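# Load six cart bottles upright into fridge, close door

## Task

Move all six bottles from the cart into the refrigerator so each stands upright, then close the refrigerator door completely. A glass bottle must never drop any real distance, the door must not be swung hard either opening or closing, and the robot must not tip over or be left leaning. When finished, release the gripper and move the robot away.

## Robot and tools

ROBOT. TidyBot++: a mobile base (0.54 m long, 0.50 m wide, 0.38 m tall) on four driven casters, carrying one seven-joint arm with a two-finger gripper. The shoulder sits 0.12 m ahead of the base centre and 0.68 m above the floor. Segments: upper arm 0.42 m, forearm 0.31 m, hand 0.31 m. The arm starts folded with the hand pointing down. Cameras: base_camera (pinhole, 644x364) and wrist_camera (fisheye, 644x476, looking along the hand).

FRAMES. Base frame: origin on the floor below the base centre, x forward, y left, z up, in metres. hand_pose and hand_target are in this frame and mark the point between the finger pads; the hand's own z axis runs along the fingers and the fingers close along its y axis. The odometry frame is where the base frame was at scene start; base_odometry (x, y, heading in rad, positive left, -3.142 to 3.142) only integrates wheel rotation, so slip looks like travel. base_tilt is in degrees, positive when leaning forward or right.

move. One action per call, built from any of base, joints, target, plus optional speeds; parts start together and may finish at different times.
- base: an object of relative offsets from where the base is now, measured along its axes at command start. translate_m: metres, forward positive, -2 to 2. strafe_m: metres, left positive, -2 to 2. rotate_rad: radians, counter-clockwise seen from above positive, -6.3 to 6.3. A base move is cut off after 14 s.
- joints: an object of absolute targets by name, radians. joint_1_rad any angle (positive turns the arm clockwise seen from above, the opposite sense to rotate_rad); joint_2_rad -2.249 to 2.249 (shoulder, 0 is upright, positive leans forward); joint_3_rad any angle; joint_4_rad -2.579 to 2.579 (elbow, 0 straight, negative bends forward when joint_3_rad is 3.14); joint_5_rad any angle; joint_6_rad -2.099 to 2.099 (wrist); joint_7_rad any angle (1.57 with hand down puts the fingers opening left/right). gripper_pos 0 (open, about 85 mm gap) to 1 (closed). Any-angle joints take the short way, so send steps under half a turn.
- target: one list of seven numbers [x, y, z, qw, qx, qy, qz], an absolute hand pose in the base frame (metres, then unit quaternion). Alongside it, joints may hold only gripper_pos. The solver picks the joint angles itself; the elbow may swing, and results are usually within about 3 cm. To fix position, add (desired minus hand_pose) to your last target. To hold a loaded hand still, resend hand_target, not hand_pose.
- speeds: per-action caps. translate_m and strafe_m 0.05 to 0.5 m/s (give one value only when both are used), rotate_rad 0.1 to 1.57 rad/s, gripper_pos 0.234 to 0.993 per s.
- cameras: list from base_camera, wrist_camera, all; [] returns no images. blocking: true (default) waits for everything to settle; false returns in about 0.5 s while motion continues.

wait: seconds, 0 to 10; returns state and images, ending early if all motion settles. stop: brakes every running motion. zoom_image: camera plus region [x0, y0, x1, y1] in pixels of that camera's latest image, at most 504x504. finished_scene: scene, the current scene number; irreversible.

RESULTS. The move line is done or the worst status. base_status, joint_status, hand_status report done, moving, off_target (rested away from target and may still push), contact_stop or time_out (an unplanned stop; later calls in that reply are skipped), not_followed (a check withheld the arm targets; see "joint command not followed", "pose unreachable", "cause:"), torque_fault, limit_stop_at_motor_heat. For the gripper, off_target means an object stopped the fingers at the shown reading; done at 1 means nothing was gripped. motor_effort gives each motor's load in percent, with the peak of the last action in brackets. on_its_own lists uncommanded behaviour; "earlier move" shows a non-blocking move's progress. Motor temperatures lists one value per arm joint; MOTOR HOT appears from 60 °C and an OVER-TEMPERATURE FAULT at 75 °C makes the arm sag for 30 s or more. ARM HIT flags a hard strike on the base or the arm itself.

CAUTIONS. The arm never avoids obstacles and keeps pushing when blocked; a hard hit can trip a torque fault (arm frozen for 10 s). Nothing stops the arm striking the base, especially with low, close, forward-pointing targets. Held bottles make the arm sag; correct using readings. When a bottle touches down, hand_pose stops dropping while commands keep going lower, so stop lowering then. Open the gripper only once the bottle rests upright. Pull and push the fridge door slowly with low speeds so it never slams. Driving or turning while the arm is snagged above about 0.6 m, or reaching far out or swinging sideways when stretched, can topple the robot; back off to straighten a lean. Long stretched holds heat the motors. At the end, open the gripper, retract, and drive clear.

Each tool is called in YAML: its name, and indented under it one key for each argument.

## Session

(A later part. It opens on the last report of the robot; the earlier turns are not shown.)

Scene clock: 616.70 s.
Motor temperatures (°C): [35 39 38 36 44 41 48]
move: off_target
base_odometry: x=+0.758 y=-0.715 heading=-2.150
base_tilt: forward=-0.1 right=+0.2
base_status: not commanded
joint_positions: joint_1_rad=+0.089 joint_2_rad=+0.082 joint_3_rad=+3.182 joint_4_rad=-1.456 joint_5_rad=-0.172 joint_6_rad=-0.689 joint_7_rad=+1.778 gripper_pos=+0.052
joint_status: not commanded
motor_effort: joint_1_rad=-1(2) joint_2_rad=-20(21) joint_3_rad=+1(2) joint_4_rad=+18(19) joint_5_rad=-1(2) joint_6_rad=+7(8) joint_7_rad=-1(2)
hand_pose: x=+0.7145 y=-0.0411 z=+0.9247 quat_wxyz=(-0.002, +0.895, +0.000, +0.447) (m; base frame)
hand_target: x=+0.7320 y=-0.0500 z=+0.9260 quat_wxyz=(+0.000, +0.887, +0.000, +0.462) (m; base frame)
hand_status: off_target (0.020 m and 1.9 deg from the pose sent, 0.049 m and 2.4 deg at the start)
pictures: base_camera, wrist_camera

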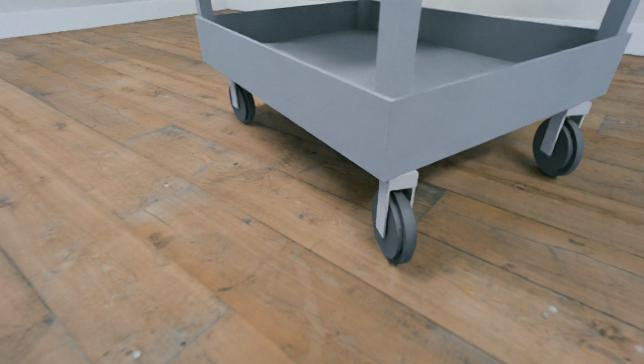

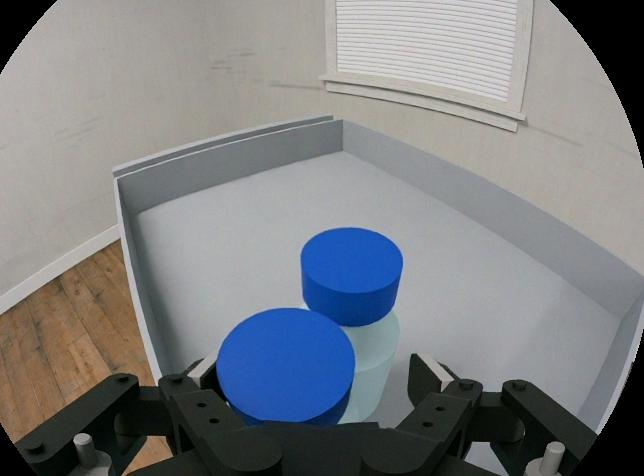

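move:
  target: [0.73, -0.02, 0.924, 0, 0.887, 0, 0.462]

Scene clock: 619.43 s.
Motor temperatures (°C): [35 39 38 36 44 41 48]
move: off_target
base_odometry: x=+0.758 y=-0.715 heading=-2.150
base_tilt: forward=-0.1 right=+0.2
base_status: not commanded
joint_positions: joint_1_rad=+0.052 joint_2_rad=+0.082 joint_3_rad=+3.182 joint_4_rad=-1.456 joint_5_rad=-0.115 joint_6_rad=-0.670 joint_7_rad=+1.707 gripper_pos=+0.052
joint_status: not commanded
motor_effort: joint_1_rad=-1(2) joint_2_rad=-20(21) joint_3_rad=+0(1) joint_4_rad=+18(19) joint_5_rad=-2(2) joint_6_rad=+7(8) joint_7_rad=-1(2)
hand_pose: x=+0.7180 y=-0.0309 z=+0.9277 quat_wxyz=(+0.001, +0.892, -0.004, +0.452) (m; base frame)
hand_target: x=+0.7300 y=-0.0200 z=+0.9240 quat_wxyz=(+0.000, +0.887, +0.000, +0.462) (m; base frame)
hand_status: off_target (0.017 m and 1.3 deg from the pose sent, 0.026 m and 1.9 deg at the start)
pictures: base_camera, wrist_camera

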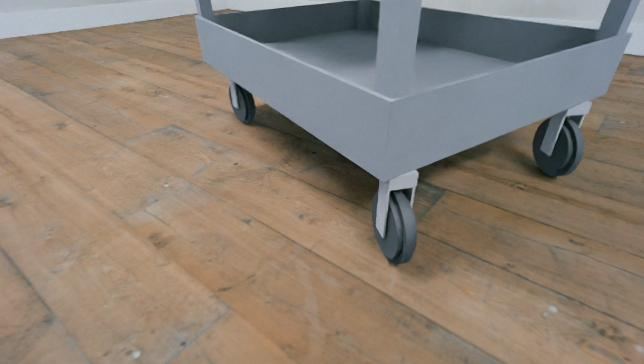

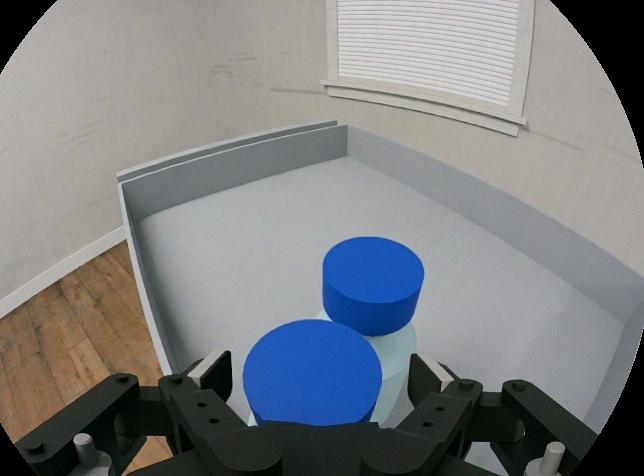

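move:
  joints: {"gripper_pos": 0.6}
  speeds: {"gripper_pos": 0.234}

Scene clock: 627.33 s.
Motor temperatures (°C): [35 39 38 36 44 41 48]
move: off_target
base_odometry: x=+0.758 y=-0.715 heading=-2.150
base_tilt: forward=-0.2 right=+0.2
base_status: not commanded
joint_positions: joint_1_rad=+0.049 joint_2_rad=+0.082 joint_3_rad=+3.181 joint_4_rad=-1.456 joint_5_rad=-0.115 joint_6_rad=-0.670 joint_7_rad=+1.707 gripper_pos=+0.414
joint_status: gripper_pos off_target (ended at +0.414, target +0.600)
motor_effort: joint_1_rad=-1(2) joint_2_rad=-18(21) joint_3_rad=+1(2) joint_4_rad=+17(19) joint_5_rad=-1(2) joint_6_rad=+7(8) joint_7_rad=-1(2)
hand_pose: x=+0.7182 y=-0.0285 z=+0.9278 quat_wxyz=(+0.000, +0.892, -0.002, +0.453) (m; base frame)
hand_target: x=+0.7300 y=-0.0200 z=+0.9240 quat_wxyz=(+0.000, +0.887, +0.000, +0.462) (m; base frame)
hand_status: not commanded
pictures: base_camera, wrist_camera

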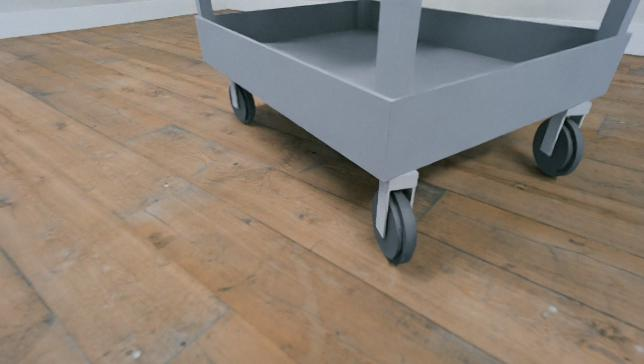

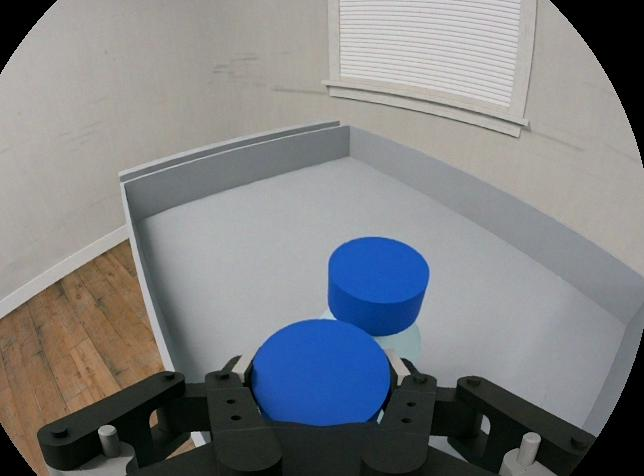

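move:
  target: [0.70, -0.02, 0.96, 0, 0.887, 0, 0.462]

move:
  target: [0.67, -0.015, 1.08, 0, 0.887, 0, 0.462]

Scene clock: 629.87 s.
Motor temperatures (°C): [35 39 38 36 44 41 48]
move: off_target
base_odometry: x=+0.758 y=-0.715 heading=-2.150
base_tilt: forward=-0.1 right=+0.2
base_status: not commanded
joint_positions: joint_1_rad=+0.047 joint_2_rad=+0.081 joint_3_rad=+3.182 joint_4_rad=-1.444 joint_5_rad=-0.112 joint_6_rad=-0.698 joint_7_rad=+1.707 gripper_pos=+0.414
joint_status: not commanded
motor_effort: joint_1_rad=-2(2) joint_2_rad=-22(23) joint_3_rad=+0(1) joint_4_rad=+19(20) joint_5_rad=-2(3) joint_6_rad=+8(9) joint_7_rad=-1(2)
hand_pose: x=+0.7147 y=-0.0273 z=+0.9283 quat_wxyz=(+0.000, +0.895, +0.000, +0.446) (m; base frame)
hand_target: x=+0.7000 y=-0.0200 z=+0.9600 quat_wxyz=(+0.000, +0.887, +0.000, +0.462) (m; base frame)
hand_status: off_target (0.036 m and 2.1 deg from the pose sent, 0.038 m and 1.2 deg at the start)
pictures: base_camera, wrist_camera

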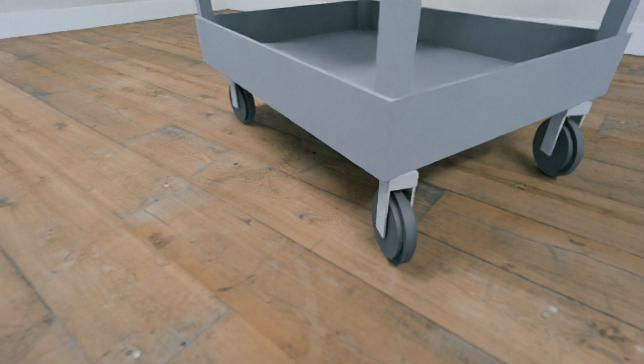

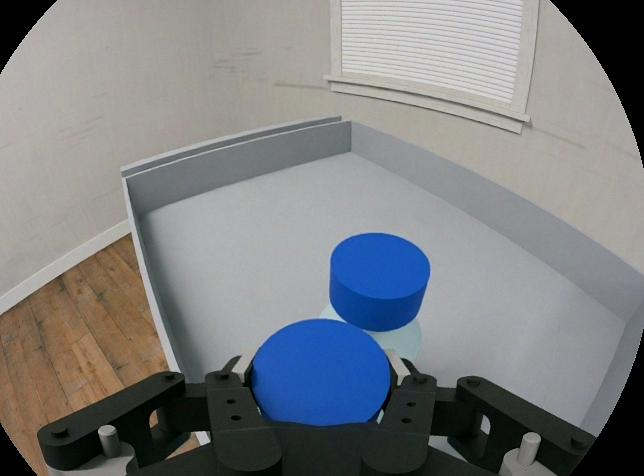

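Scene clock: 631.73 s.
Motor temperatures (°C): [35 39 38 36 44 41 48]
move: off_target
base_odometry: x=+0.758 y=-0.715 heading=-2.150
base_tilt: forward=-0.1 right=+0.2
base_status: not commanded
joint_positions: joint_1_rad=+0.036 joint_2_rad=+0.081 joint_3_rad=+3.182 joint_4_rad=-1.032 joint_5_rad=-0.092 joint_6_rad=-1.086 joint_7_rad=+1.671 gripper_pos=+0.414
joint_status: not commanded
motor_effort: joint_1_rad=-2(2) joint_2_rad=-23(26) joint_3_rad=+0(1) joint_4_rad=+21(24) joint_5_rad=-2(3) joint_6_rad=+11(11) joint_7_rad=-1(2)
hand_pose: x=+0.6871 y=-0.0155 z=+1.0586 quat_wxyz=(-0.004, +0.890, +0.011, +0.456) (m; base frame)
hand_target: x=+0.6700 y=-0.0150 z=+1.0800 quat_wxyz=(+0.000, +0.887, +0.000, +0.462) (m; base frame)
hand_status: off_target (0.027 m and 1.5 deg from the pose sent, 0.159 m and 2.1 deg at the start)
pictures: base_camera, wrist_camera

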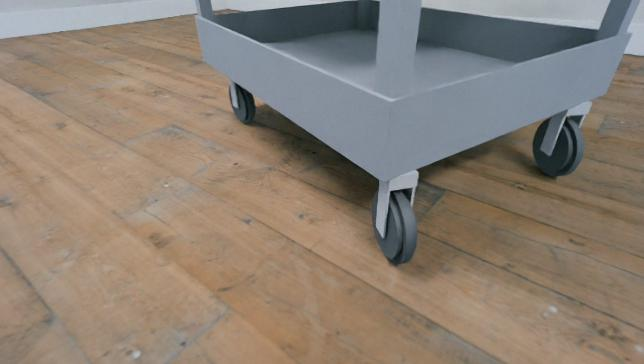

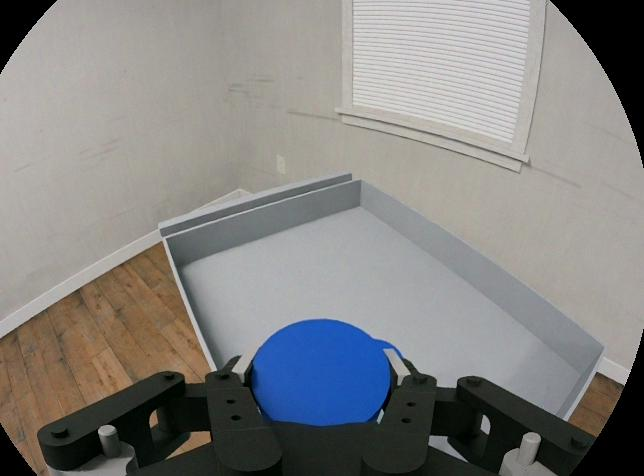

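move:
  base: {"translate_m": -0.26}
  target: [0.58, 0.0, 1.08, 0, 0.887, 0, 0.462]
  cameras: []

move:
  base: {"translate_m": -0.08, "strafe_m": -0.023, "rotate_rad": 2.47}
  target: [0.54, 0, 0.77, 0, 0.876, 0, 0.482]

Scene clock: 649.03 s.
Motor temperatures (°C): [35 39 38 36 44 41 48]
move: off_target
base_odometry: x=+0.901 y=-0.497 heading=-2.150
base_tilt: forward=-0.2 right=+0.2
base_status: done
joint_positions: joint_1_rad=+0.009 joint_2_rad=-0.141 joint_3_rad=+3.179 joint_4_rad=-1.184 joint_5_rad=-0.034 joint_6_rad=-1.111 joint_7_rad=+1.615 gripper_pos=+0.414
joint_status: not commanded
motor_effort: joint_1_rad=-2(2) joint_2_rad=-15(28) joint_3_rad=+0(1) joint_4_rad=+20(22) joint_5_rad=-2(2) joint_6_rad=+11(12) joint_7_rad=-1(2)
hand_pose: x=+0.5916 y=-0.0128 z=+1.0857 quat_wxyz=(+0.002, +0.880, -0.001, +0.474) (m; base frame)
hand_target: x=+0.5800 y=+0.0000 z=+1.0800 quat_wxyz=(+0.000, +0.887, +0.000, +0.462) (m; base frame)
hand_status: off_target (0.018 m and 1.6 deg from the pose sent, 0.110 m and 1.5 deg at the start)
pictures: none
No camera images: "cameras" was empty.

Scene clock: 651.93 s.
Motor temperatures (°C): [35 39 38 36 44 41 48]
move: off_target
base_odometry: x=+0.925 y=-0.418 heading=+0.319
base_tilt: forward=-0.2 right=+0.2
base_status: done
joint_positions: joint_1_rad=+0.002 joint_2_rad=-0.238 joint_3_rad=+3.163 joint_4_rad=-2.342 joint_5_rad=-0.021 joint_6_rad=-0.147 joint_7_rad=+1.615 gripper_pos=+0.414
joint_status: not commanded
motor_effort: joint_1_rad=-1(4) joint_2_rad=-11(19) joint_3_rad=+0(3) joint_4_rad=+20(21) joint_5_rad=-1(3) joint_6_rad=+11(12) joint_7_rad=-1(2)
hand_pose: x=+0.5327 y=-0.0074 z=+0.7350 quat_wxyz=(+0.006, +0.903, +0.000, +0.430) (m; base frame)
hand_target: x=+0.5400 y=+0.0000 z=+0.7700 quat_wxyz=(+0.000, +0.876, +0.000, +0.482) (m; base frame)
hand_status: off_target (0.037 m and 6.7 deg from the pose sent, 0.320 m and 1.0 deg at the start)
pictures: base_camera, wrist_camera

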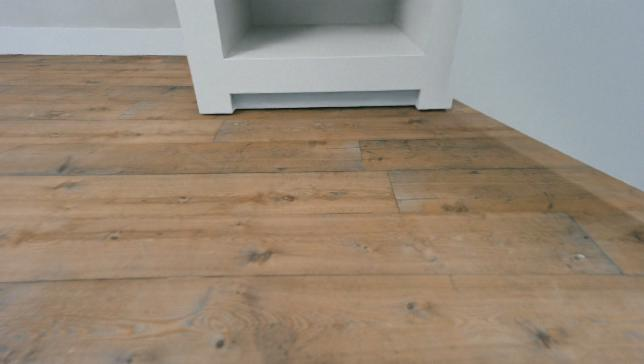

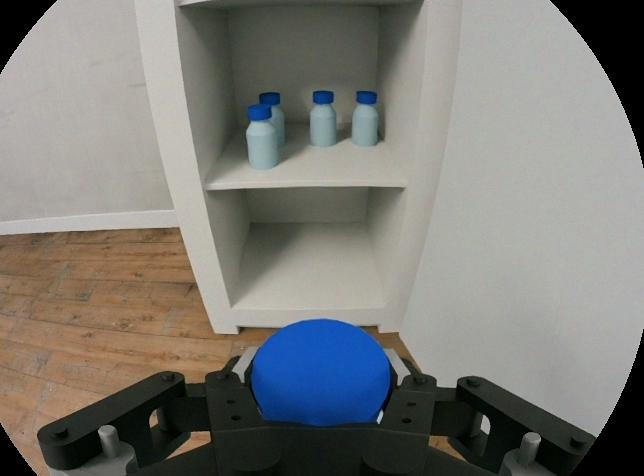

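move:
  base: {"translate_m": 0.5}
  speeds: {"translate_m": 0.35}

Scene clock: 656.73 s.
Motor temperatures (°C): [35 39 38 36 44 41 48]
move: done
base_odometry: x=+1.400 y=-0.261 heading=+0.320
base_tilt: forward=-0.1 right=+0.2
base_status: done
joint_positions: joint_1_rad=+0.002 joint_2_rad=-0.248 joint_3_rad=+3.163 joint_4_rad=-2.346 joint_5_rad=-0.021 joint_6_rad=-0.140 joint_7_rad=+1.615 gripper_pos=+0.414
joint_status: not commanded
motor_effort: joint_1_rad=-2(2) joint_2_rad=-10(13) joint_3_rad=+1(1) joint_4_rad=+20(21) joint_5_rad=-1(2) joint_6_rad=+11(11) joint_7_rad=+0(2)
hand_pose: x=+0.5320 y=-0.0075 z=+0.7388 quat_wxyz=(+0.007, +0.900, +0.000, +0.436) (m; base frame)
hand_target: x=+0.5400 y=+0.0000 z=+0.7700 quat_wxyz=(+0.000, +0.876, +0.000, +0.482) (m; base frame)
hand_status: not commanded
pictures: base_camera, wrist_camera

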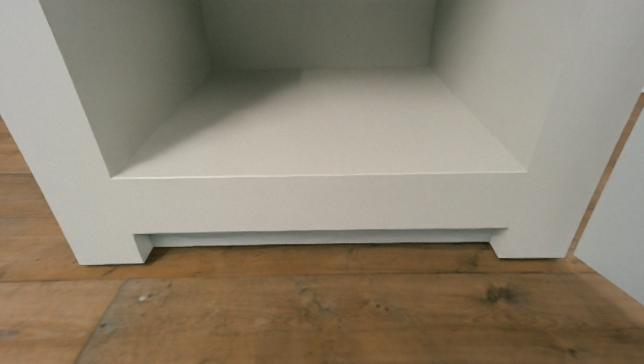

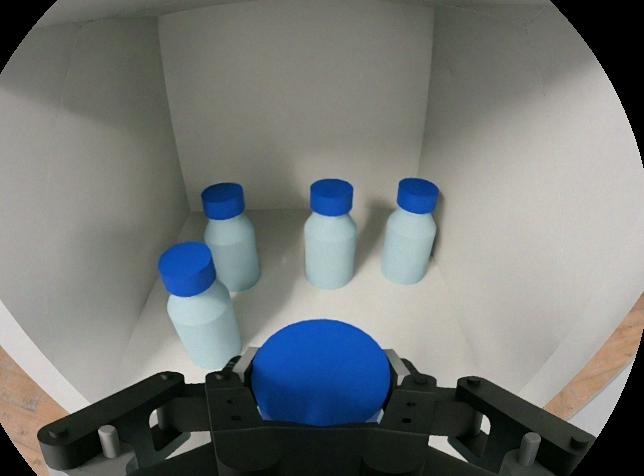

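move:
  target: [0.62, -0.06, 0.745, 0, 0.872, 0, 0.487]
  cameras: []

move:
  target: [0.69, -0.115, 0.715, 0, 0.872, 0, 0.487]

Scene clock: 661.63 s.
Motor temperatures (°C): [35 39 38 36 44 41 48]
move: off_target
base_odometry: x=+1.400 y=-0.261 heading=+0.320
base_tilt: forward=-0.1 right=+0.2
base_status: not commanded
joint_positions: joint_1_rad=+0.051 joint_2_rad=-0.016 joint_3_rad=+3.298 joint_4_rad=-2.284 joint_5_rad=+1.107 joint_6_rad=+0.170 joint_7_rad=+0.619 gripper_pos=+0.414
joint_status: not commanded
motor_effort: joint_1_rad=-1(2) joint_2_rad=-17(18) joint_3_rad=+0(1) joint_4_rad=+18(20) joint_5_rad=-3(3) joint_6_rad=+6(11) joint_7_rad=-1(2)
hand_pose: x=+0.6046 y=-0.0527 z=+0.7214 quat_wxyz=(+0.013, +0.887, +0.009, +0.461) (m; base frame)
hand_target: x=+0.6200 y=-0.0600 z=+0.7450 quat_wxyz=(+0.000, +0.873, +0.000, +0.488) (m; base frame)
hand_status: off_target (0.029 m and 3.9 deg from the pose sent, 0.103 m and 6.7 deg at the start)
pictures: none
No camera images: "cameras" was empty.

Scene clock: 664.17 s.
Motor temperatures (°C): [35 39 38 36 44 41 48]
move: off_target
base_odometry: x=+1.400 y=-0.261 heading=+0.320
base_tilt: forward=-0.1 right=+0.2
base_status: not commanded
joint_positions: joint_1_rad=+0.965 joint_2_rad=+0.312 joint_3_rad=+2.390 joint_4_rad=-2.102 joint_5_rad=+0.514 joint_6_rad=+0.171 joint_7_rad=+1.375 gripper_pos=+0.414
joint_status: not commanded
motor_effort: joint_1_rad=-2(2) joint_2_rad=-20(22) joint_3_rad=-5(5) joint_4_rad=+17(18) joint_5_rad=-2(3) joint_6_rad=+11(12) joint_7_rad=-1(2)
hand_pose: x=+0.6788 y=-0.1087 z=+0.7033 quat_wxyz=(-0.001, +0.878, +0.003, +0.478) (m; base frame)
hand_target: x=+0.6900 y=-0.1150 z=+0.7150 quat_wxyz=(+0.000, +0.873, +0.000, +0.488) (m; base frame)
hand_status: off_target (0.017 m and 1.3 deg from the pose sent, 0.106 m and 3.9 deg at the start)
pictures: base_camera, wrist_camera

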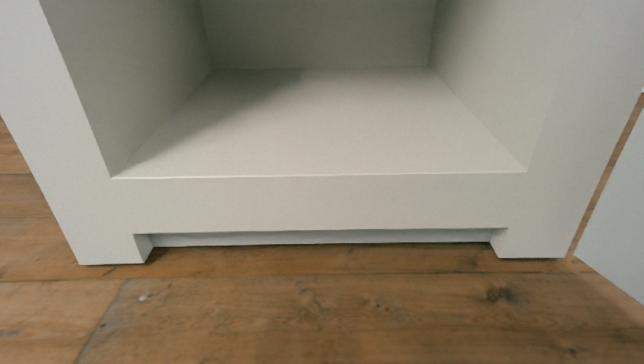

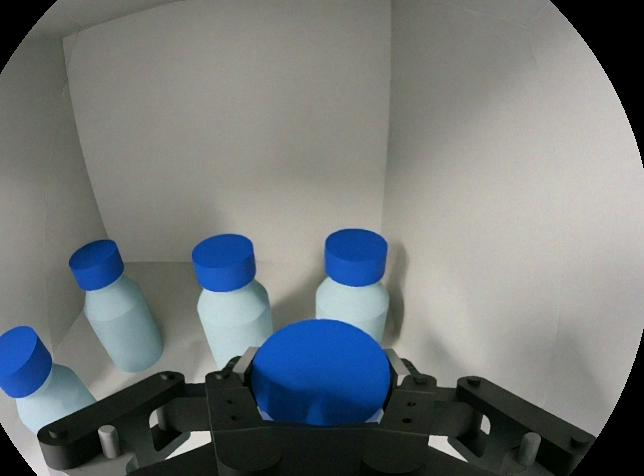

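move:
  target: [0.69, -0.118, 0.69, 0, 0.876, 0, 0.482]
  cameras: []

move:
  target: [0.69, -0.118, 0.675, 0, 0.876, 0, 0.482]
  cameras: []

move:
  target: [0.69, -0.118, 0.663, 0, 0.876, 0, 0.482]

Scene clock: 668.27 s.
Motor temperatures (°C): [35 39 38 36 44 41 48]
move: off_target
base_odometry: x=+1.400 y=-0.261 heading=+0.320
base_tilt: forward=-0.1 right=+0.2
base_status: not commanded
joint_positions: joint_1_rad=+0.874 joint_2_rad=+0.330 joint_3_rad=+2.526 joint_4_rad=-2.102 joint_5_rad=+0.525 joint_6_rad=+0.171 joint_7_rad=+1.368 gripper_pos=+0.414
joint_status: not commanded
motor_effort: joint_1_rad=-1(2) joint_2_rad=-23(23) joint_3_rad=-4(5) joint_4_rad=+17(17) joint_5_rad=-1(2) joint_6_rad=+11(11) joint_7_rad=-1(2)
hand_pose: x=+0.6756 y=-0.1305 z=+0.6792 quat_wxyz=(+0.014, +0.889, -0.009, +0.458) (m; base frame)
hand_target: x=+0.6900 y=-0.1180 z=+0.6900 quat_wxyz=(+0.000, +0.876, +0.000, +0.482) (m; base frame)
hand_status: off_target (0.022 m and 3.6 deg from the pose sent, 0.020 m and 0.7 deg at the start)
pictures: none
No camera images: "cameras" was empty.

Scene clock: 669.33 s.
Motor temperatures (°C): [35 39 38 36 44 41 48]
move: off_target
base_odometry: x=+1.400 y=-0.261 heading=+0.320
base_tilt: forward=-0.1 right=+0.2
base_status: not commanded
joint_positions: joint_1_rad=+0.755 joint_2_rad=+0.338 joint_3_rad=+2.672 joint_4_rad=-2.114 joint_5_rad=+0.551 joint_6_rad=+0.229 joint_7_rad=+1.340 gripper_pos=+0.414
joint_status: not commanded
motor_effort: joint_1_rad=-2(2) joint_2_rad=-24(25) joint_3_rad=-4(4) joint_4_rad=+16(17) joint_5_rad=-2(2) joint_6_rad=+11(11) joint_7_rad=-2(2)
hand_pose: x=+0.6793 y=-0.1342 z=+0.6681 quat_wxyz=(+0.020, +0.888, -0.007, +0.459) (m; base frame)
hand_target: x=+0.6900 y=-0.1180 z=+0.6750 quat_wxyz=(+0.000, +0.876, +0.000, +0.482) (m; base frame)
hand_status: off_target (0.021 m and 3.8 deg from the pose sent, 0.019 m and 3.6 deg at the start)
pictures: none
No camera images: "cameras" was empty.

Scene clock: 670.17 s.
Motor temperatures (°C): [35 39 38 36 44 41 48]
move: off_target
base_odometry: x=+1.400 y=-0.261 heading=+0.320
base_tilt: forward=-0.1 right=+0.2
base_status: not commanded
joint_positions: joint_1_rad=+0.694 joint_2_rad=+0.349 joint_3_rad=+2.748 joint_4_rad=-2.129 joint_5_rad=+0.551 joint_6_rad=+0.280 joint_7_rad=+1.340 gripper_pos=+0.414
joint_status: not commanded
motor_effort: joint_1_rad=-2(2) joint_2_rad=-24(25) joint_3_rad=-3(4) joint_4_rad=+15(16) joint_5_rad=-2(2) joint_6_rad=+10(11) joint_7_rad=-1(2)
hand_pose: x=+0.6813 y=-0.1339 z=+0.6609 quat_wxyz=(+0.020, +0.886, -0.005, +0.464) (m; base frame)
hand_target: x=+0.6900 y=-0.1180 z=+0.6630 quat_wxyz=(+0.000, +0.876, +0.000, +0.482) (m; base frame)
hand_status: off_target (0.018 m and 3.3 deg from the pose sent, 0.020 m and 3.8 deg at the start)
pictures: base_camera, wrist_camera

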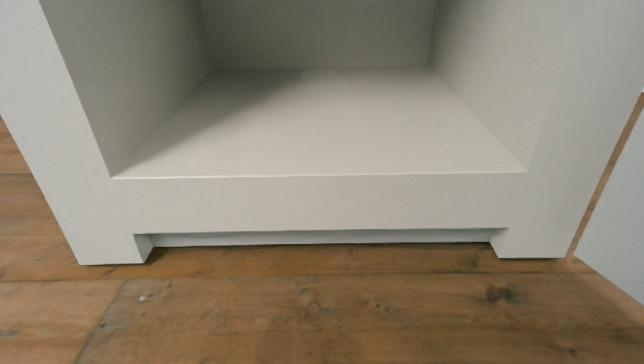

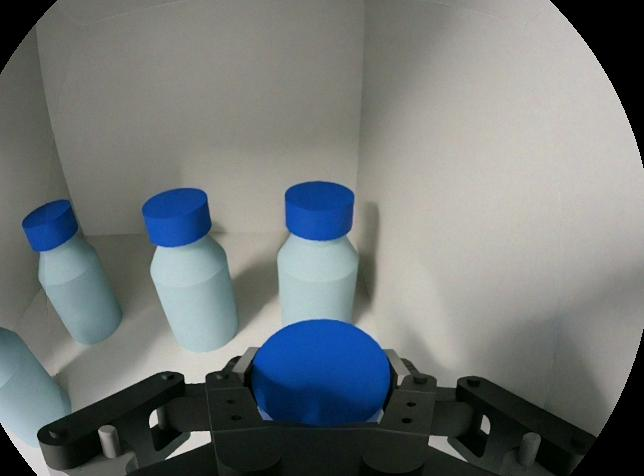

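move:
  target: [0.69, -0.105, 0.66, 0, 0.876, 0, 0.482]
  cameras: []

move:
  target: [0.69, -0.105, 0.652, 0, 0.876, 0, 0.482]
  cameras: []

move:
  target: [0.69, -0.105, 0.645, 0, 0.876, 0, 0.482]

Scene clock: 675.50 s.
Motor temperatures (°C): [35 39 38 36 44 41 48]
move: off_target
base_odometry: x=+1.400 y=-0.261 heading=+0.320
base_tilt: forward=-0.1 right=+0.2
base_status: not commanded
joint_positions: joint_1_rad=+0.623 joint_2_rad=+0.349 joint_3_rad=+2.822 joint_4_rad=-2.133 joint_5_rad=+0.535 joint_6_rad=+0.311 joint_7_rad=+1.340 gripper_pos=+0.414
joint_status: not commanded
motor_effort: joint_1_rad=-4(5) joint_2_rad=-20(24) joint_3_rad=-4(5) joint_4_rad=+13(15) joint_5_rad=-1(2) joint_6_rad=+9(10) joint_7_rad=-1(2)
hand_pose: x=+0.6856 y=-0.1328 z=+0.6605 quat_wxyz=(+0.023, +0.883, -0.006, +0.469) (m; base frame)
hand_target: x=+0.6900 y=-0.1050 z=+0.6600 quat_wxyz=(+0.000, +0.876, +0.000, +0.482) (m; base frame)
hand_status: off_target (0.028 m and 3.2 deg from the pose sent, 0.030 m and 3.3 deg at the start)
pictures: none
No camera images: "cameras" was empty.

Scene clock: 676.13 s.
Motor temperatures (°C): [35 39 38 36 44 41 48]
move: off_target
base_odometry: x=+1.400 y=-0.261 heading=+0.320
base_tilt: forward=-0.1 right=+0.2
base_status: not commanded
joint_positions: joint_1_rad=+0.596 joint_2_rad=+0.349 joint_3_rad=+2.858 joint_4_rad=-2.146 joint_5_rad=+0.527 joint_6_rad=+0.343 joint_7_rad=+1.341 gripper_pos=+0.414
joint_status: not commanded
motor_effort: joint_1_rad=-4(5) joint_2_rad=-20(20) joint_3_rad=-4(5) joint_4_rad=+12(13) joint_5_rad=-1(2) joint_6_rad=+9(9) joint_7_rad=-2(2)
hand_pose: x=+0.6856 y=-0.1331 z=+0.6604 quat_wxyz=(+0.024, +0.880, -0.008, +0.475) (m; base frame)
hand_target: x=+0.6900 y=-0.1050 z=+0.6520 quat_wxyz=(+0.000, +0.876, +0.000, +0.482) (m; base frame)
hand_status: off_target (0.030 m and 3.0 deg from the pose sent, 0.029 m and 3.2 deg at the start)
pictures: none
No camera images: "cameras" was empty.

Scene clock: 676.73 s.
Motor temperatures (°C): [35 39 38 36 44 41 48]
move: off_target
base_odometry: x=+1.400 y=-0.261 heading=+0.320
base_tilt: forward=-0.1 right=+0.2
base_status: not commanded
joint_positions: joint_1_rad=+0.578 joint_2_rad=+0.351 joint_3_rad=+2.882 joint_4_rad=-2.156 joint_5_rad=+0.515 joint_6_rad=+0.369 joint_7_rad=+1.348 gripper_pos=+0.414
joint_status: not commanded
motor_effort: joint_1_rad=-4(5) joint_2_rad=-20(21) joint_3_rad=-4(5) joint_4_rad=+12(13) joint_5_rad=-1(2) joint_6_rad=+9(9) joint_7_rad=-2(2)
hand_pose: x=+0.6857 y=-0.1339 z=+0.6602 quat_wxyz=(+0.024, +0.877, -0.010, +0.480) (m; base frame)
hand_target: x=+0.6900 y=-0.1050 z=+0.6450 quat_wxyz=(+0.000, +0.876, +0.000, +0.482) (m; base frame)
hand_status: off_target (0.033 m and 3.0 deg from the pose sent, 0.032 m and 3.0 deg at the start)
pictures: base_camera, wrist_camera

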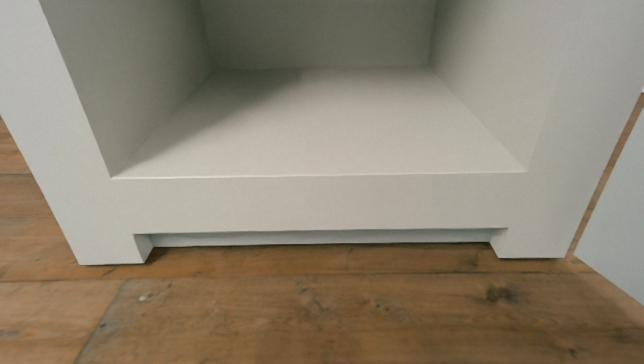

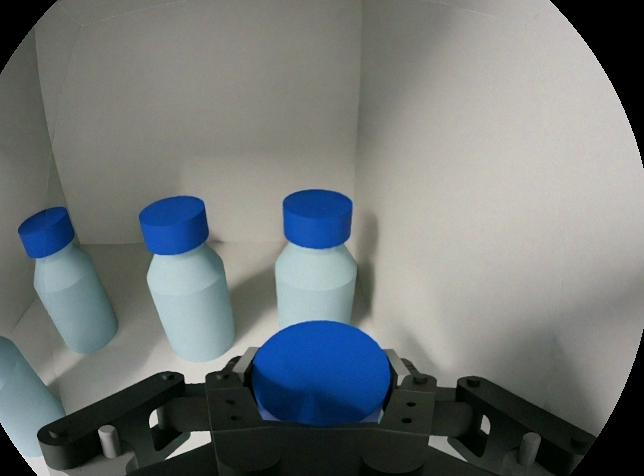

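move:
  target: [0.688, -0.115, 0.66, 0, 0.883, 0, 0.469]
  cameras: []

move:
  joints: {"gripper_pos": 0.28}
  speeds: {"gripper_pos": 0.234}

Scene clock: 680.57 s.
Motor temperatures (°C): [35 39 38 36 44 41 48]
move: done
base_odometry: x=+1.400 y=-0.261 heading=+0.320
base_tilt: forward=-0.1 right=+0.2
base_status: not commanded
joint_positions: joint_1_rad=+0.668 joint_2_rad=+0.358 joint_3_rad=+2.742 joint_4_rad=-2.155 joint_5_rad=+0.527 joint_6_rad=+0.334 joint_7_rad=+1.346 gripper_pos=+0.414
joint_status: not commanded
motor_effort: joint_1_rad=-2(5) joint_2_rad=-25(25) joint_3_rad=-3(5) joint_4_rad=+15(15) joint_5_rad=-2(2) joint_6_rad=+11(11) joint_7_rad=-1(2)
hand_pose: x=+0.6845 y=-0.1102 z=+0.6600 quat_wxyz=(+0.000, +0.880, +0.001, +0.475) (m; base frame)
hand_target: x=+0.6880 y=-0.1150 z=+0.6600 quat_wxyz=(+0.000, +0.883, +0.000, +0.469) (m; base frame)
hand_status: done (0.006 m and 0.8 deg from the pose sent, 0.019 m and 3.3 deg at the start)
pictures: none
No camera images: "cameras" was empty.

Scene clock: 682.27 s.
Motor temperatures (°C): [35 39 38 36 44 41 48]
move: done
base_odometry: x=+1.400 y=-0.261 heading=+0.320
base_tilt: forward=-0.1 right=+0.2
base_status: not commanded
joint_positions: joint_1_rad=+0.669 joint_2_rad=+0.358 joint_3_rad=+2.735 joint_4_rad=-2.137 joint_5_rad=+0.527 joint_6_rad=+0.334 joint_7_rad=+1.346 gripper_pos=+0.279
joint_status: all done
motor_effort: joint_1_rad=-1(2) joint_2_rad=-21(25) joint_3_rad=-3(4) joint_4_rad=+13(16) joint_5_rad=-1(2) joint_6_rad=+8(11) joint_7_rad=-1(2)
hand_pose: x=+0.6918 y=-0.1104 z=+0.6684 quat_wxyz=(+0.000, +0.876, +0.002, +0.483) (m; base frame)
hand_target: x=+0.6880 y=-0.1150 z=+0.6600 quat_wxyz=(+0.000, +0.883, +0.000, +0.469) (m; base frame)
hand_status: not commanded
pictures: base_camera, wrist_camera

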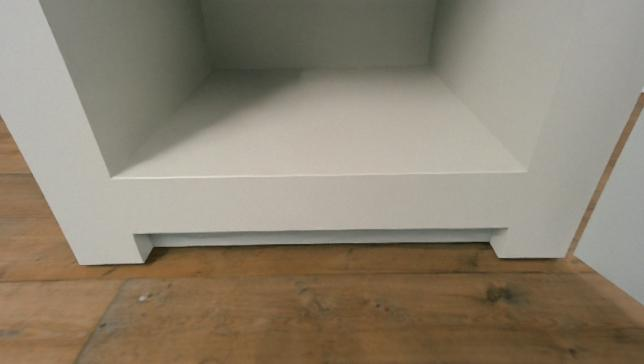

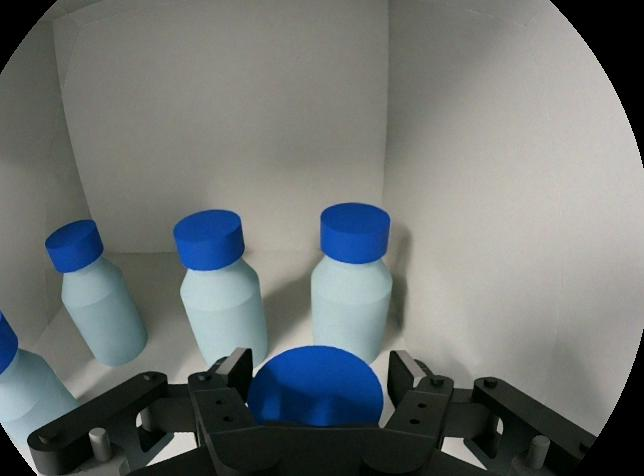

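move:
  target: [0.62, -0.108, 0.705, 0, 0.883, 0, 0.469]

Scene clock: 686.63 s.
Motor temperatures (°C): [35 39 38 36 44 41 48]
move: off_target
base_odometry: x=+1.400 y=-0.261 heading=+0.320
base_tilt: forward=-0.1 right=+0.2
base_status: not commanded
joint_positions: joint_1_rad=+0.427 joint_2_rad=+0.132 joint_3_rad=+3.144 joint_4_rad=-2.222 joint_5_rad=+1.161 joint_6_rad=+0.334 joint_7_rad=+0.686 gripper_pos=+0.279
joint_status: not commanded
motor_effort: joint_1_rad=-1(2) joint_2_rad=-17(22) joint_3_rad=+0(3) joint_4_rad=+14(14) joint_5_rad=-3(3) joint_6_rad=+4(8) joint_7_rad=-1(2)
hand_pose: x=+0.6267 y=-0.1284 z=+0.6981 quat_wxyz=(+0.020, +0.887, -0.010, +0.461) (m; base frame)
hand_target: x=+0.6200 y=-0.1080 z=+0.7050 quat_wxyz=(+0.000, +0.883, +0.000, +0.469) (m; base frame)
hand_status: off_target (0.023 m and 2.7 deg from the pose sent, 0.081 m and 1.8 deg at the start)
pictures: base_camera, wrist_camera

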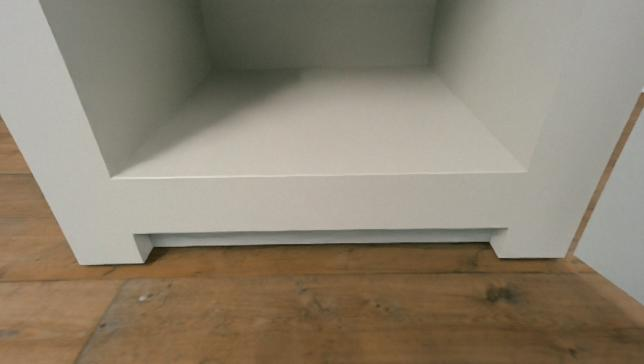

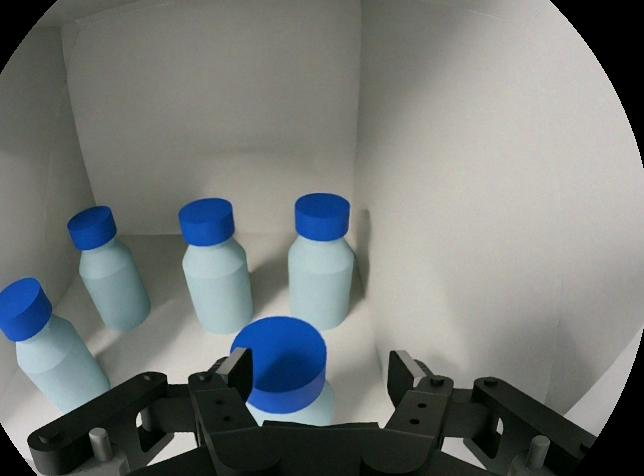

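move:
  target: [0.57, -0.09, 0.74, 0, 0.883, 0, 0.469]

Scene clock: 691.10 s.
Motor temperatures (°C): [35 39 38 36 44 41 47]
move: off_target
base_odometry: x=+1.400 y=-0.261 heading=+0.320
base_tilt: forward=-0.1 right=+0.2
base_status: not commanded
joint_positions: joint_1_rad=+0.156 joint_2_rad=-0.082 joint_3_rad=+3.401 joint_4_rad=-2.279 joint_5_rad=+1.561 joint_6_rad=+0.334 joint_7_rad=+0.277 gripper_pos=+0.279
joint_status: not commanded
motor_effort: joint_1_rad=-1(2) joint_2_rad=-12(18) joint_3_rad=+0(1) joint_4_rad=+15(15) joint_5_rad=-3(4) joint_6_rad=+2(5) joint_7_rad=-1(2)
hand_pose: x=+0.5830 y=-0.0926 z=+0.7463 quat_wxyz=(+0.002, +0.879, +0.006, +0.476) (m; base frame)
hand_target: x=+0.5700 y=-0.0900 z=+0.7400 quat_wxyz=(+0.000, +0.883, +0.000, +0.469) (m; base frame)
hand_status: off_target (0.015 m and 1.2 deg from the pose sent, 0.080 m and 2.7 deg at the start)
pictures: base_camera, wrist_camera

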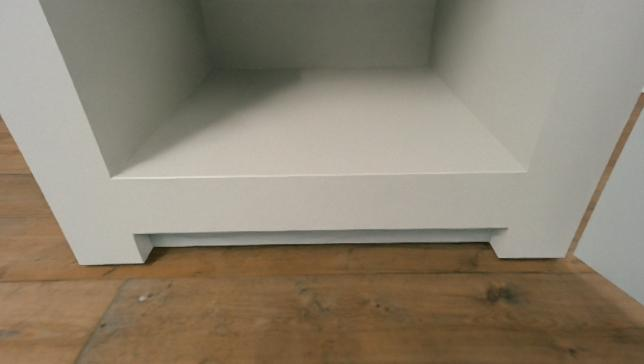

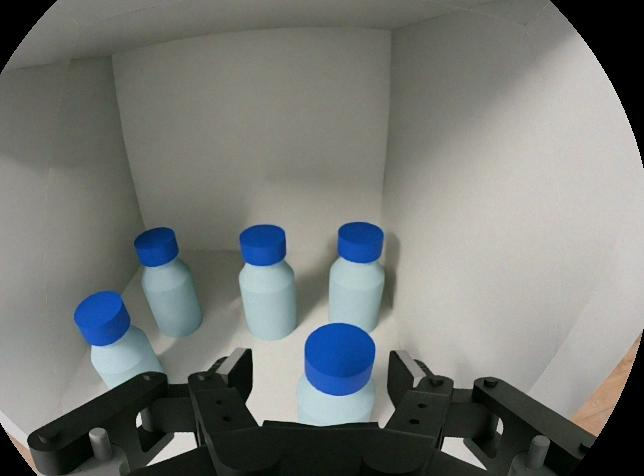

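move:
  target: [0.53, 0.0, 0.77, 0, 0.887, 0, 0.462]
  joints: {"gripper_pos": 0.05}
  cameras: ["wrist_camera"]

move:
  base: {"translate_m": -0.7}
  cameras: ["wrist_camera"]

move:
  base: {"translate_m": -0.132, "strafe_m": -0.242, "rotate_rad": -2.47}
  target: [0.52, 0, 1.06, 0, 0.887, 0, 0.462]

Scene clock: 700.10 s.
Motor temperatures (°C): [35 39 38 36 44 41 47]
move: off_target
base_odometry: x=+1.400 y=-0.261 heading=+0.320
base_tilt: forward=-0.2 right=+0.2
base_status: not commanded
joint_positions: joint_1_rad=+0.014 joint_2_rad=-0.286 joint_3_rad=+3.171 joint_4_rad=-2.293 joint_5_rad=+0.039 joint_6_rad=-0.108 joint_7_rad=+1.531 gripper_pos=+0.052
joint_status: all done
motor_effort: joint_1_rad=-2(2) joint_2_rad=-8(13) joint_3_rad=+0(1) joint_4_rad=+17(17) joint_5_rad=-2(4) joint_6_rad=+8(8) joint_7_rad=-1(2)
hand_pose: x=+0.5514 y=-0.0188 z=+0.7912 quat_wxyz=(+0.008, +0.871, -0.022, +0.491) (m; base frame)
hand_target: x=+0.5300 y=+0.0000 z=+0.7700 quat_wxyz=(+0.000, +0.887, +0.000, +0.462) (m; base frame)
hand_status: off_target (0.035 m and 4.6 deg from the pose sent, 0.109 m and 2.0 deg at the start)
pictures: wrist_camera

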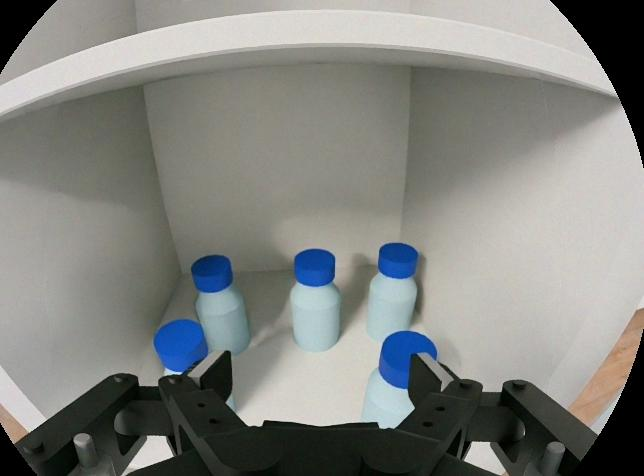

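Scene clock: 703.00 s.
Motor temperatures (°C): [35 39 38 36 44 41 47]
move: done
base_odometry: x=+0.736 y=-0.481 heading=+0.321
base_tilt: forward=-0.2 right=+0.2
base_status: done
joint_positions: joint_1_rad=+0.013 joint_2_rad=-0.298 joint_3_rad=+3.170 joint_4_rad=-2.297 joint_5_rad=+0.037 joint_6_rad=-0.112 joint_7_rad=+1.532 gripper_pos=+0.052
joint_status: not commanded
motor_effort: joint_1_rad=-1(2) joint_2_rad=-7(10) joint_3_rad=+0(1) joint_4_rad=+17(18) joint_5_rad=-1(1) joint_6_rad=+8(9) joint_7_rad=-1(2)
hand_pose: x=+0.5483 y=-0.0180 z=+0.7934 quat_wxyz=(+0.008, +0.870, -0.021, +0.493) (m; base frame)
hand_target: x=+0.5300 y=+0.0000 z=+0.7700 quat_wxyz=(+0.000, +0.887, +0.000, +0.462) (m; base frame)
hand_status: not commanded
pictures: wrist_camera

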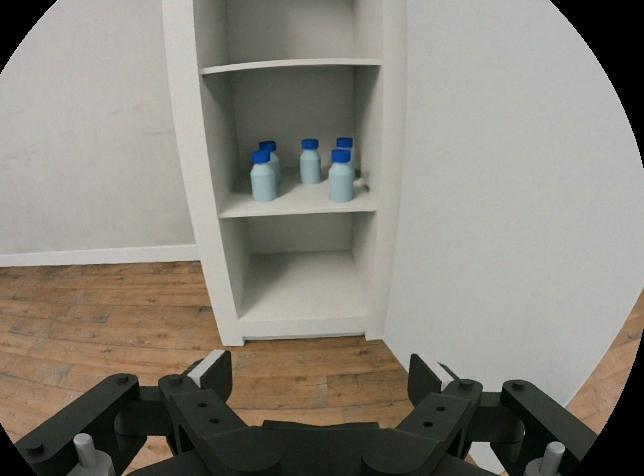

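Scene clock: 706.07 s.
Motor temperatures (°C): [35 39 38 36 44 41 47]
move: off_target
base_odometry: x=+0.687 y=-0.753 heading=-2.148
base_tilt: forward=-0.2 right=+0.2
base_status: done
joint_positions: joint_1_rad=+0.006 joint_2_rad=-0.298 joint_3_rad=+3.158 joint_4_rad=-1.375 joint_5_rad=+0.033 joint_6_rad=-1.066 joint_7_rad=+1.532 gripper_pos=+0.052
joint_status: not commanded
motor_effort: joint_1_rad=-2(3) joint_2_rad=-7(10) joint_3_rad=+0(3) joint_4_rad=+17(19) joint_5_rad=+0(2) joint_6_rad=+8(8) joint_7_rad=-1(2)
hand_pose: x=+0.5339 y=-0.0186 z=+1.0646 quat_wxyz=(+0.010, +0.877, -0.028, +0.479) (m; base frame)
hand_target: x=+0.5200 y=+0.0000 z=+1.0600 quat_wxyz=(+0.000, +0.887, +0.000, +0.462) (m; base frame)
hand_status: off_target (0.024 m and 4.1 deg from the pose sent, 0.269 m and 4.8 deg at the start)
pictures: base_camera, wrist_camera

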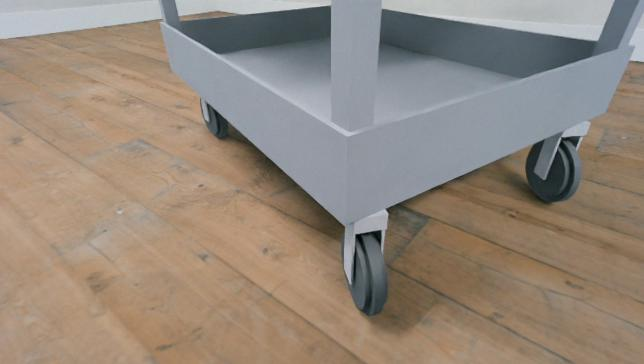

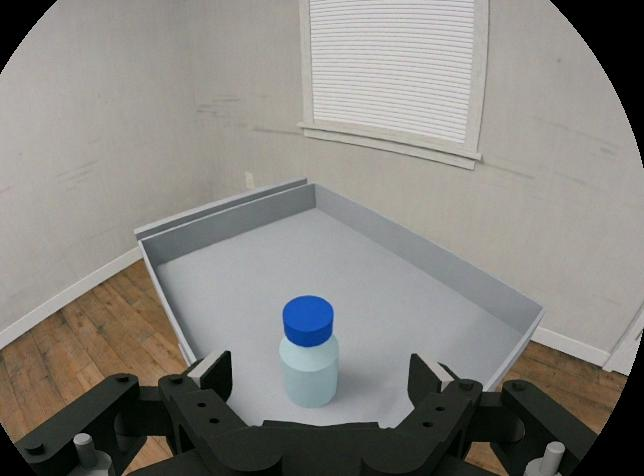

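move:
  target: [0.62, -0.02, 0.975, 0, 0.887, 0, 0.462]

Scene clock: 711.20 s.
Motor temperatures (°C): [35 39 38 36 44 41 47]
move: off_target
base_odometry: x=+0.687 y=-0.753 heading=-2.148
base_tilt: forward=-0.1 right=+0.2
base_status: not commanded
joint_positions: joint_1_rad=+0.006 joint_2_rad=-0.157 joint_3_rad=+3.201 joint_4_rad=-1.525 joint_5_rad=-0.026 joint_6_rad=-0.843 joint_7_rad=+1.618 gripper_pos=+0.052
joint_status: not commanded
motor_effort: joint_1_rad=-1(3) joint_2_rad=-12(16) joint_3_rad=+0(1) joint_4_rad=+18(20) joint_5_rad=-1(2) joint_6_rad=+7(8) joint_7_rad=-1(2)
hand_pose: x=+0.6109 y=-0.0275 z=+0.9749 quat_wxyz=(+0.009, +0.894, -0.013, +0.449) (m; base frame)
hand_target: x=+0.6200 y=-0.0200 z=+0.9750 quat_wxyz=(+0.000, +0.887, +0.000, +0.462) (m; base frame)
hand_status: off_target (0.012 m and 2.5 deg from the pose sent, 0.124 m and 4.1 deg at the start)
pictures: base_camera, wrist_camera

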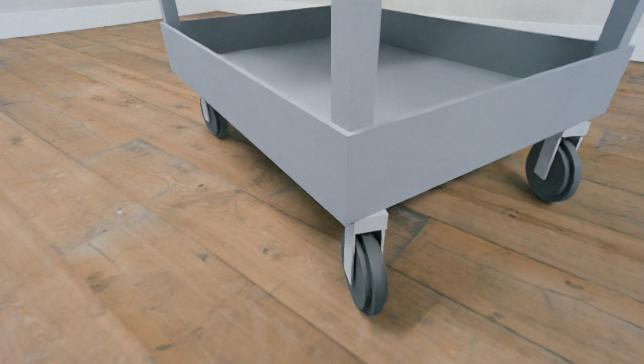

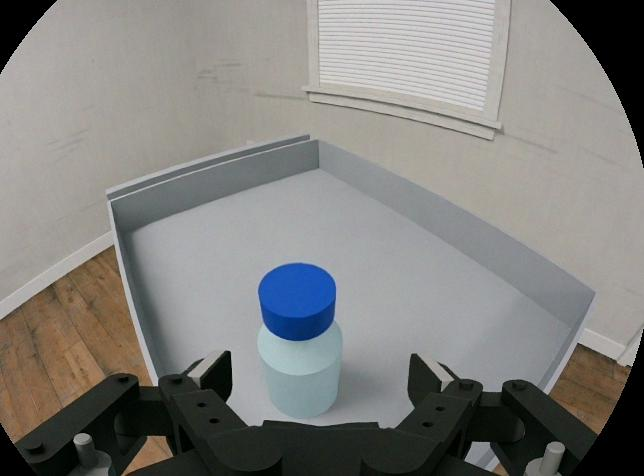

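move:
  target: [0.675, 0.007, 0.943, 0, 0.887, 0, 0.462]

Scene clock: 714.10 s.
Motor temperatures (°C): [35 39 38 36 44 41 47]
move: off_target
base_odometry: x=+0.687 y=-0.753 heading=-2.148
base_tilt: forward=-0.1 right=+0.2
base_status: not commanded
joint_positions: joint_1_rad=-0.003 joint_2_rad=-0.044 joint_3_rad=+3.165 joint_4_rad=-1.525 joint_5_rad=-0.001 joint_6_rad=-0.724 joint_7_rad=+1.574 gripper_pos=+0.052
joint_status: not commanded
motor_effort: joint_1_rad=-2(3) joint_2_rad=-16(19) joint_3_rad=+0(1) joint_4_rad=+18(19) joint_5_rad=-1(2) joint_6_rad=+8(8) joint_7_rad=-1(2)
hand_pose: x=+0.6645 y=-0.0099 z=+0.9463 quat_wxyz=(+0.004, +0.892, -0.009, +0.452) (m; base frame)
hand_target: x=+0.6750 y=+0.0070 z=+0.9430 quat_wxyz=(+0.000, +0.887, +0.000, +0.462) (m; base frame)
hand_status: off_target (0.020 m and 1.7 deg from the pose sent, 0.079 m and 2.5 deg at the start)
pictures: base_camera, wrist_camera

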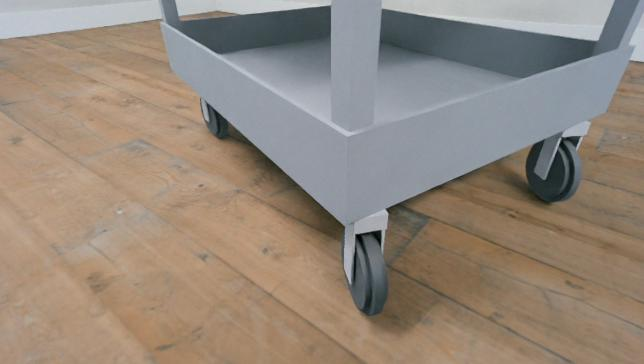

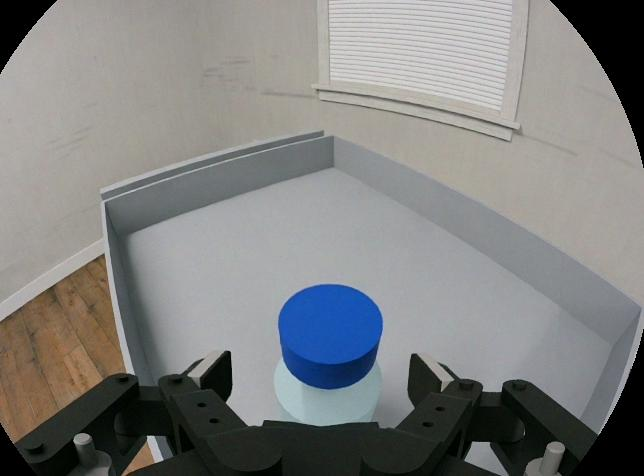

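move:
  target: [0.705, -0.012, 0.928, 0, 0.887, 0, 0.462]

Scene clock: 717.10 s.
Motor temperatures (°C): [35 39 38 36 44 41 47]
move: off_target
base_odometry: x=+0.687 y=-0.753 heading=-2.148
base_tilt: forward=-0.1 right=+0.2
base_status: not commanded
joint_positions: joint_1_rad=-0.002 joint_2_rad=+0.018 joint_3_rad=+3.166 joint_4_rad=-1.522 joint_5_rad=-0.040 joint_6_rad=-0.676 joint_7_rad=+1.619 gripper_pos=+0.052
joint_status: not commanded
motor_effort: joint_1_rad=-1(3) joint_2_rad=-18(20) joint_3_rad=+0(1) joint_4_rad=+18(19) joint_5_rad=-1(2) joint_6_rad=+7(8) joint_7_rad=-1(2)
hand_pose: x=+0.6900 y=-0.0034 z=+0.9249 quat_wxyz=(-0.002, +0.895, +0.003, +0.447) (m; base frame)
hand_target: x=+0.7050 y=-0.0120 z=+0.9280 quat_wxyz=(+0.000, +0.887, +0.000, +0.462) (m; base frame)
hand_status: off_target (0.018 m and 2.0 deg from the pose sent, 0.045 m and 1.7 deg at the start)
pictures: base_camera, wrist_camera

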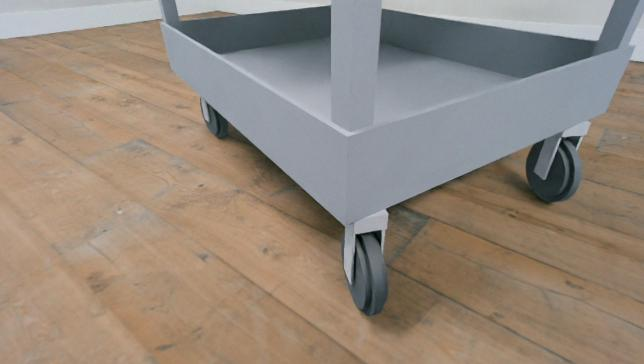

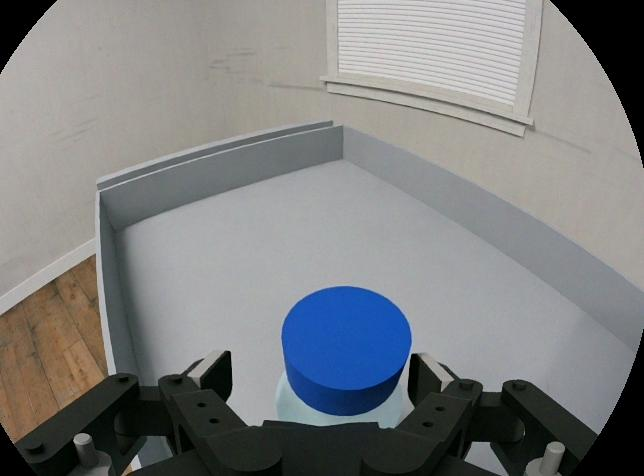

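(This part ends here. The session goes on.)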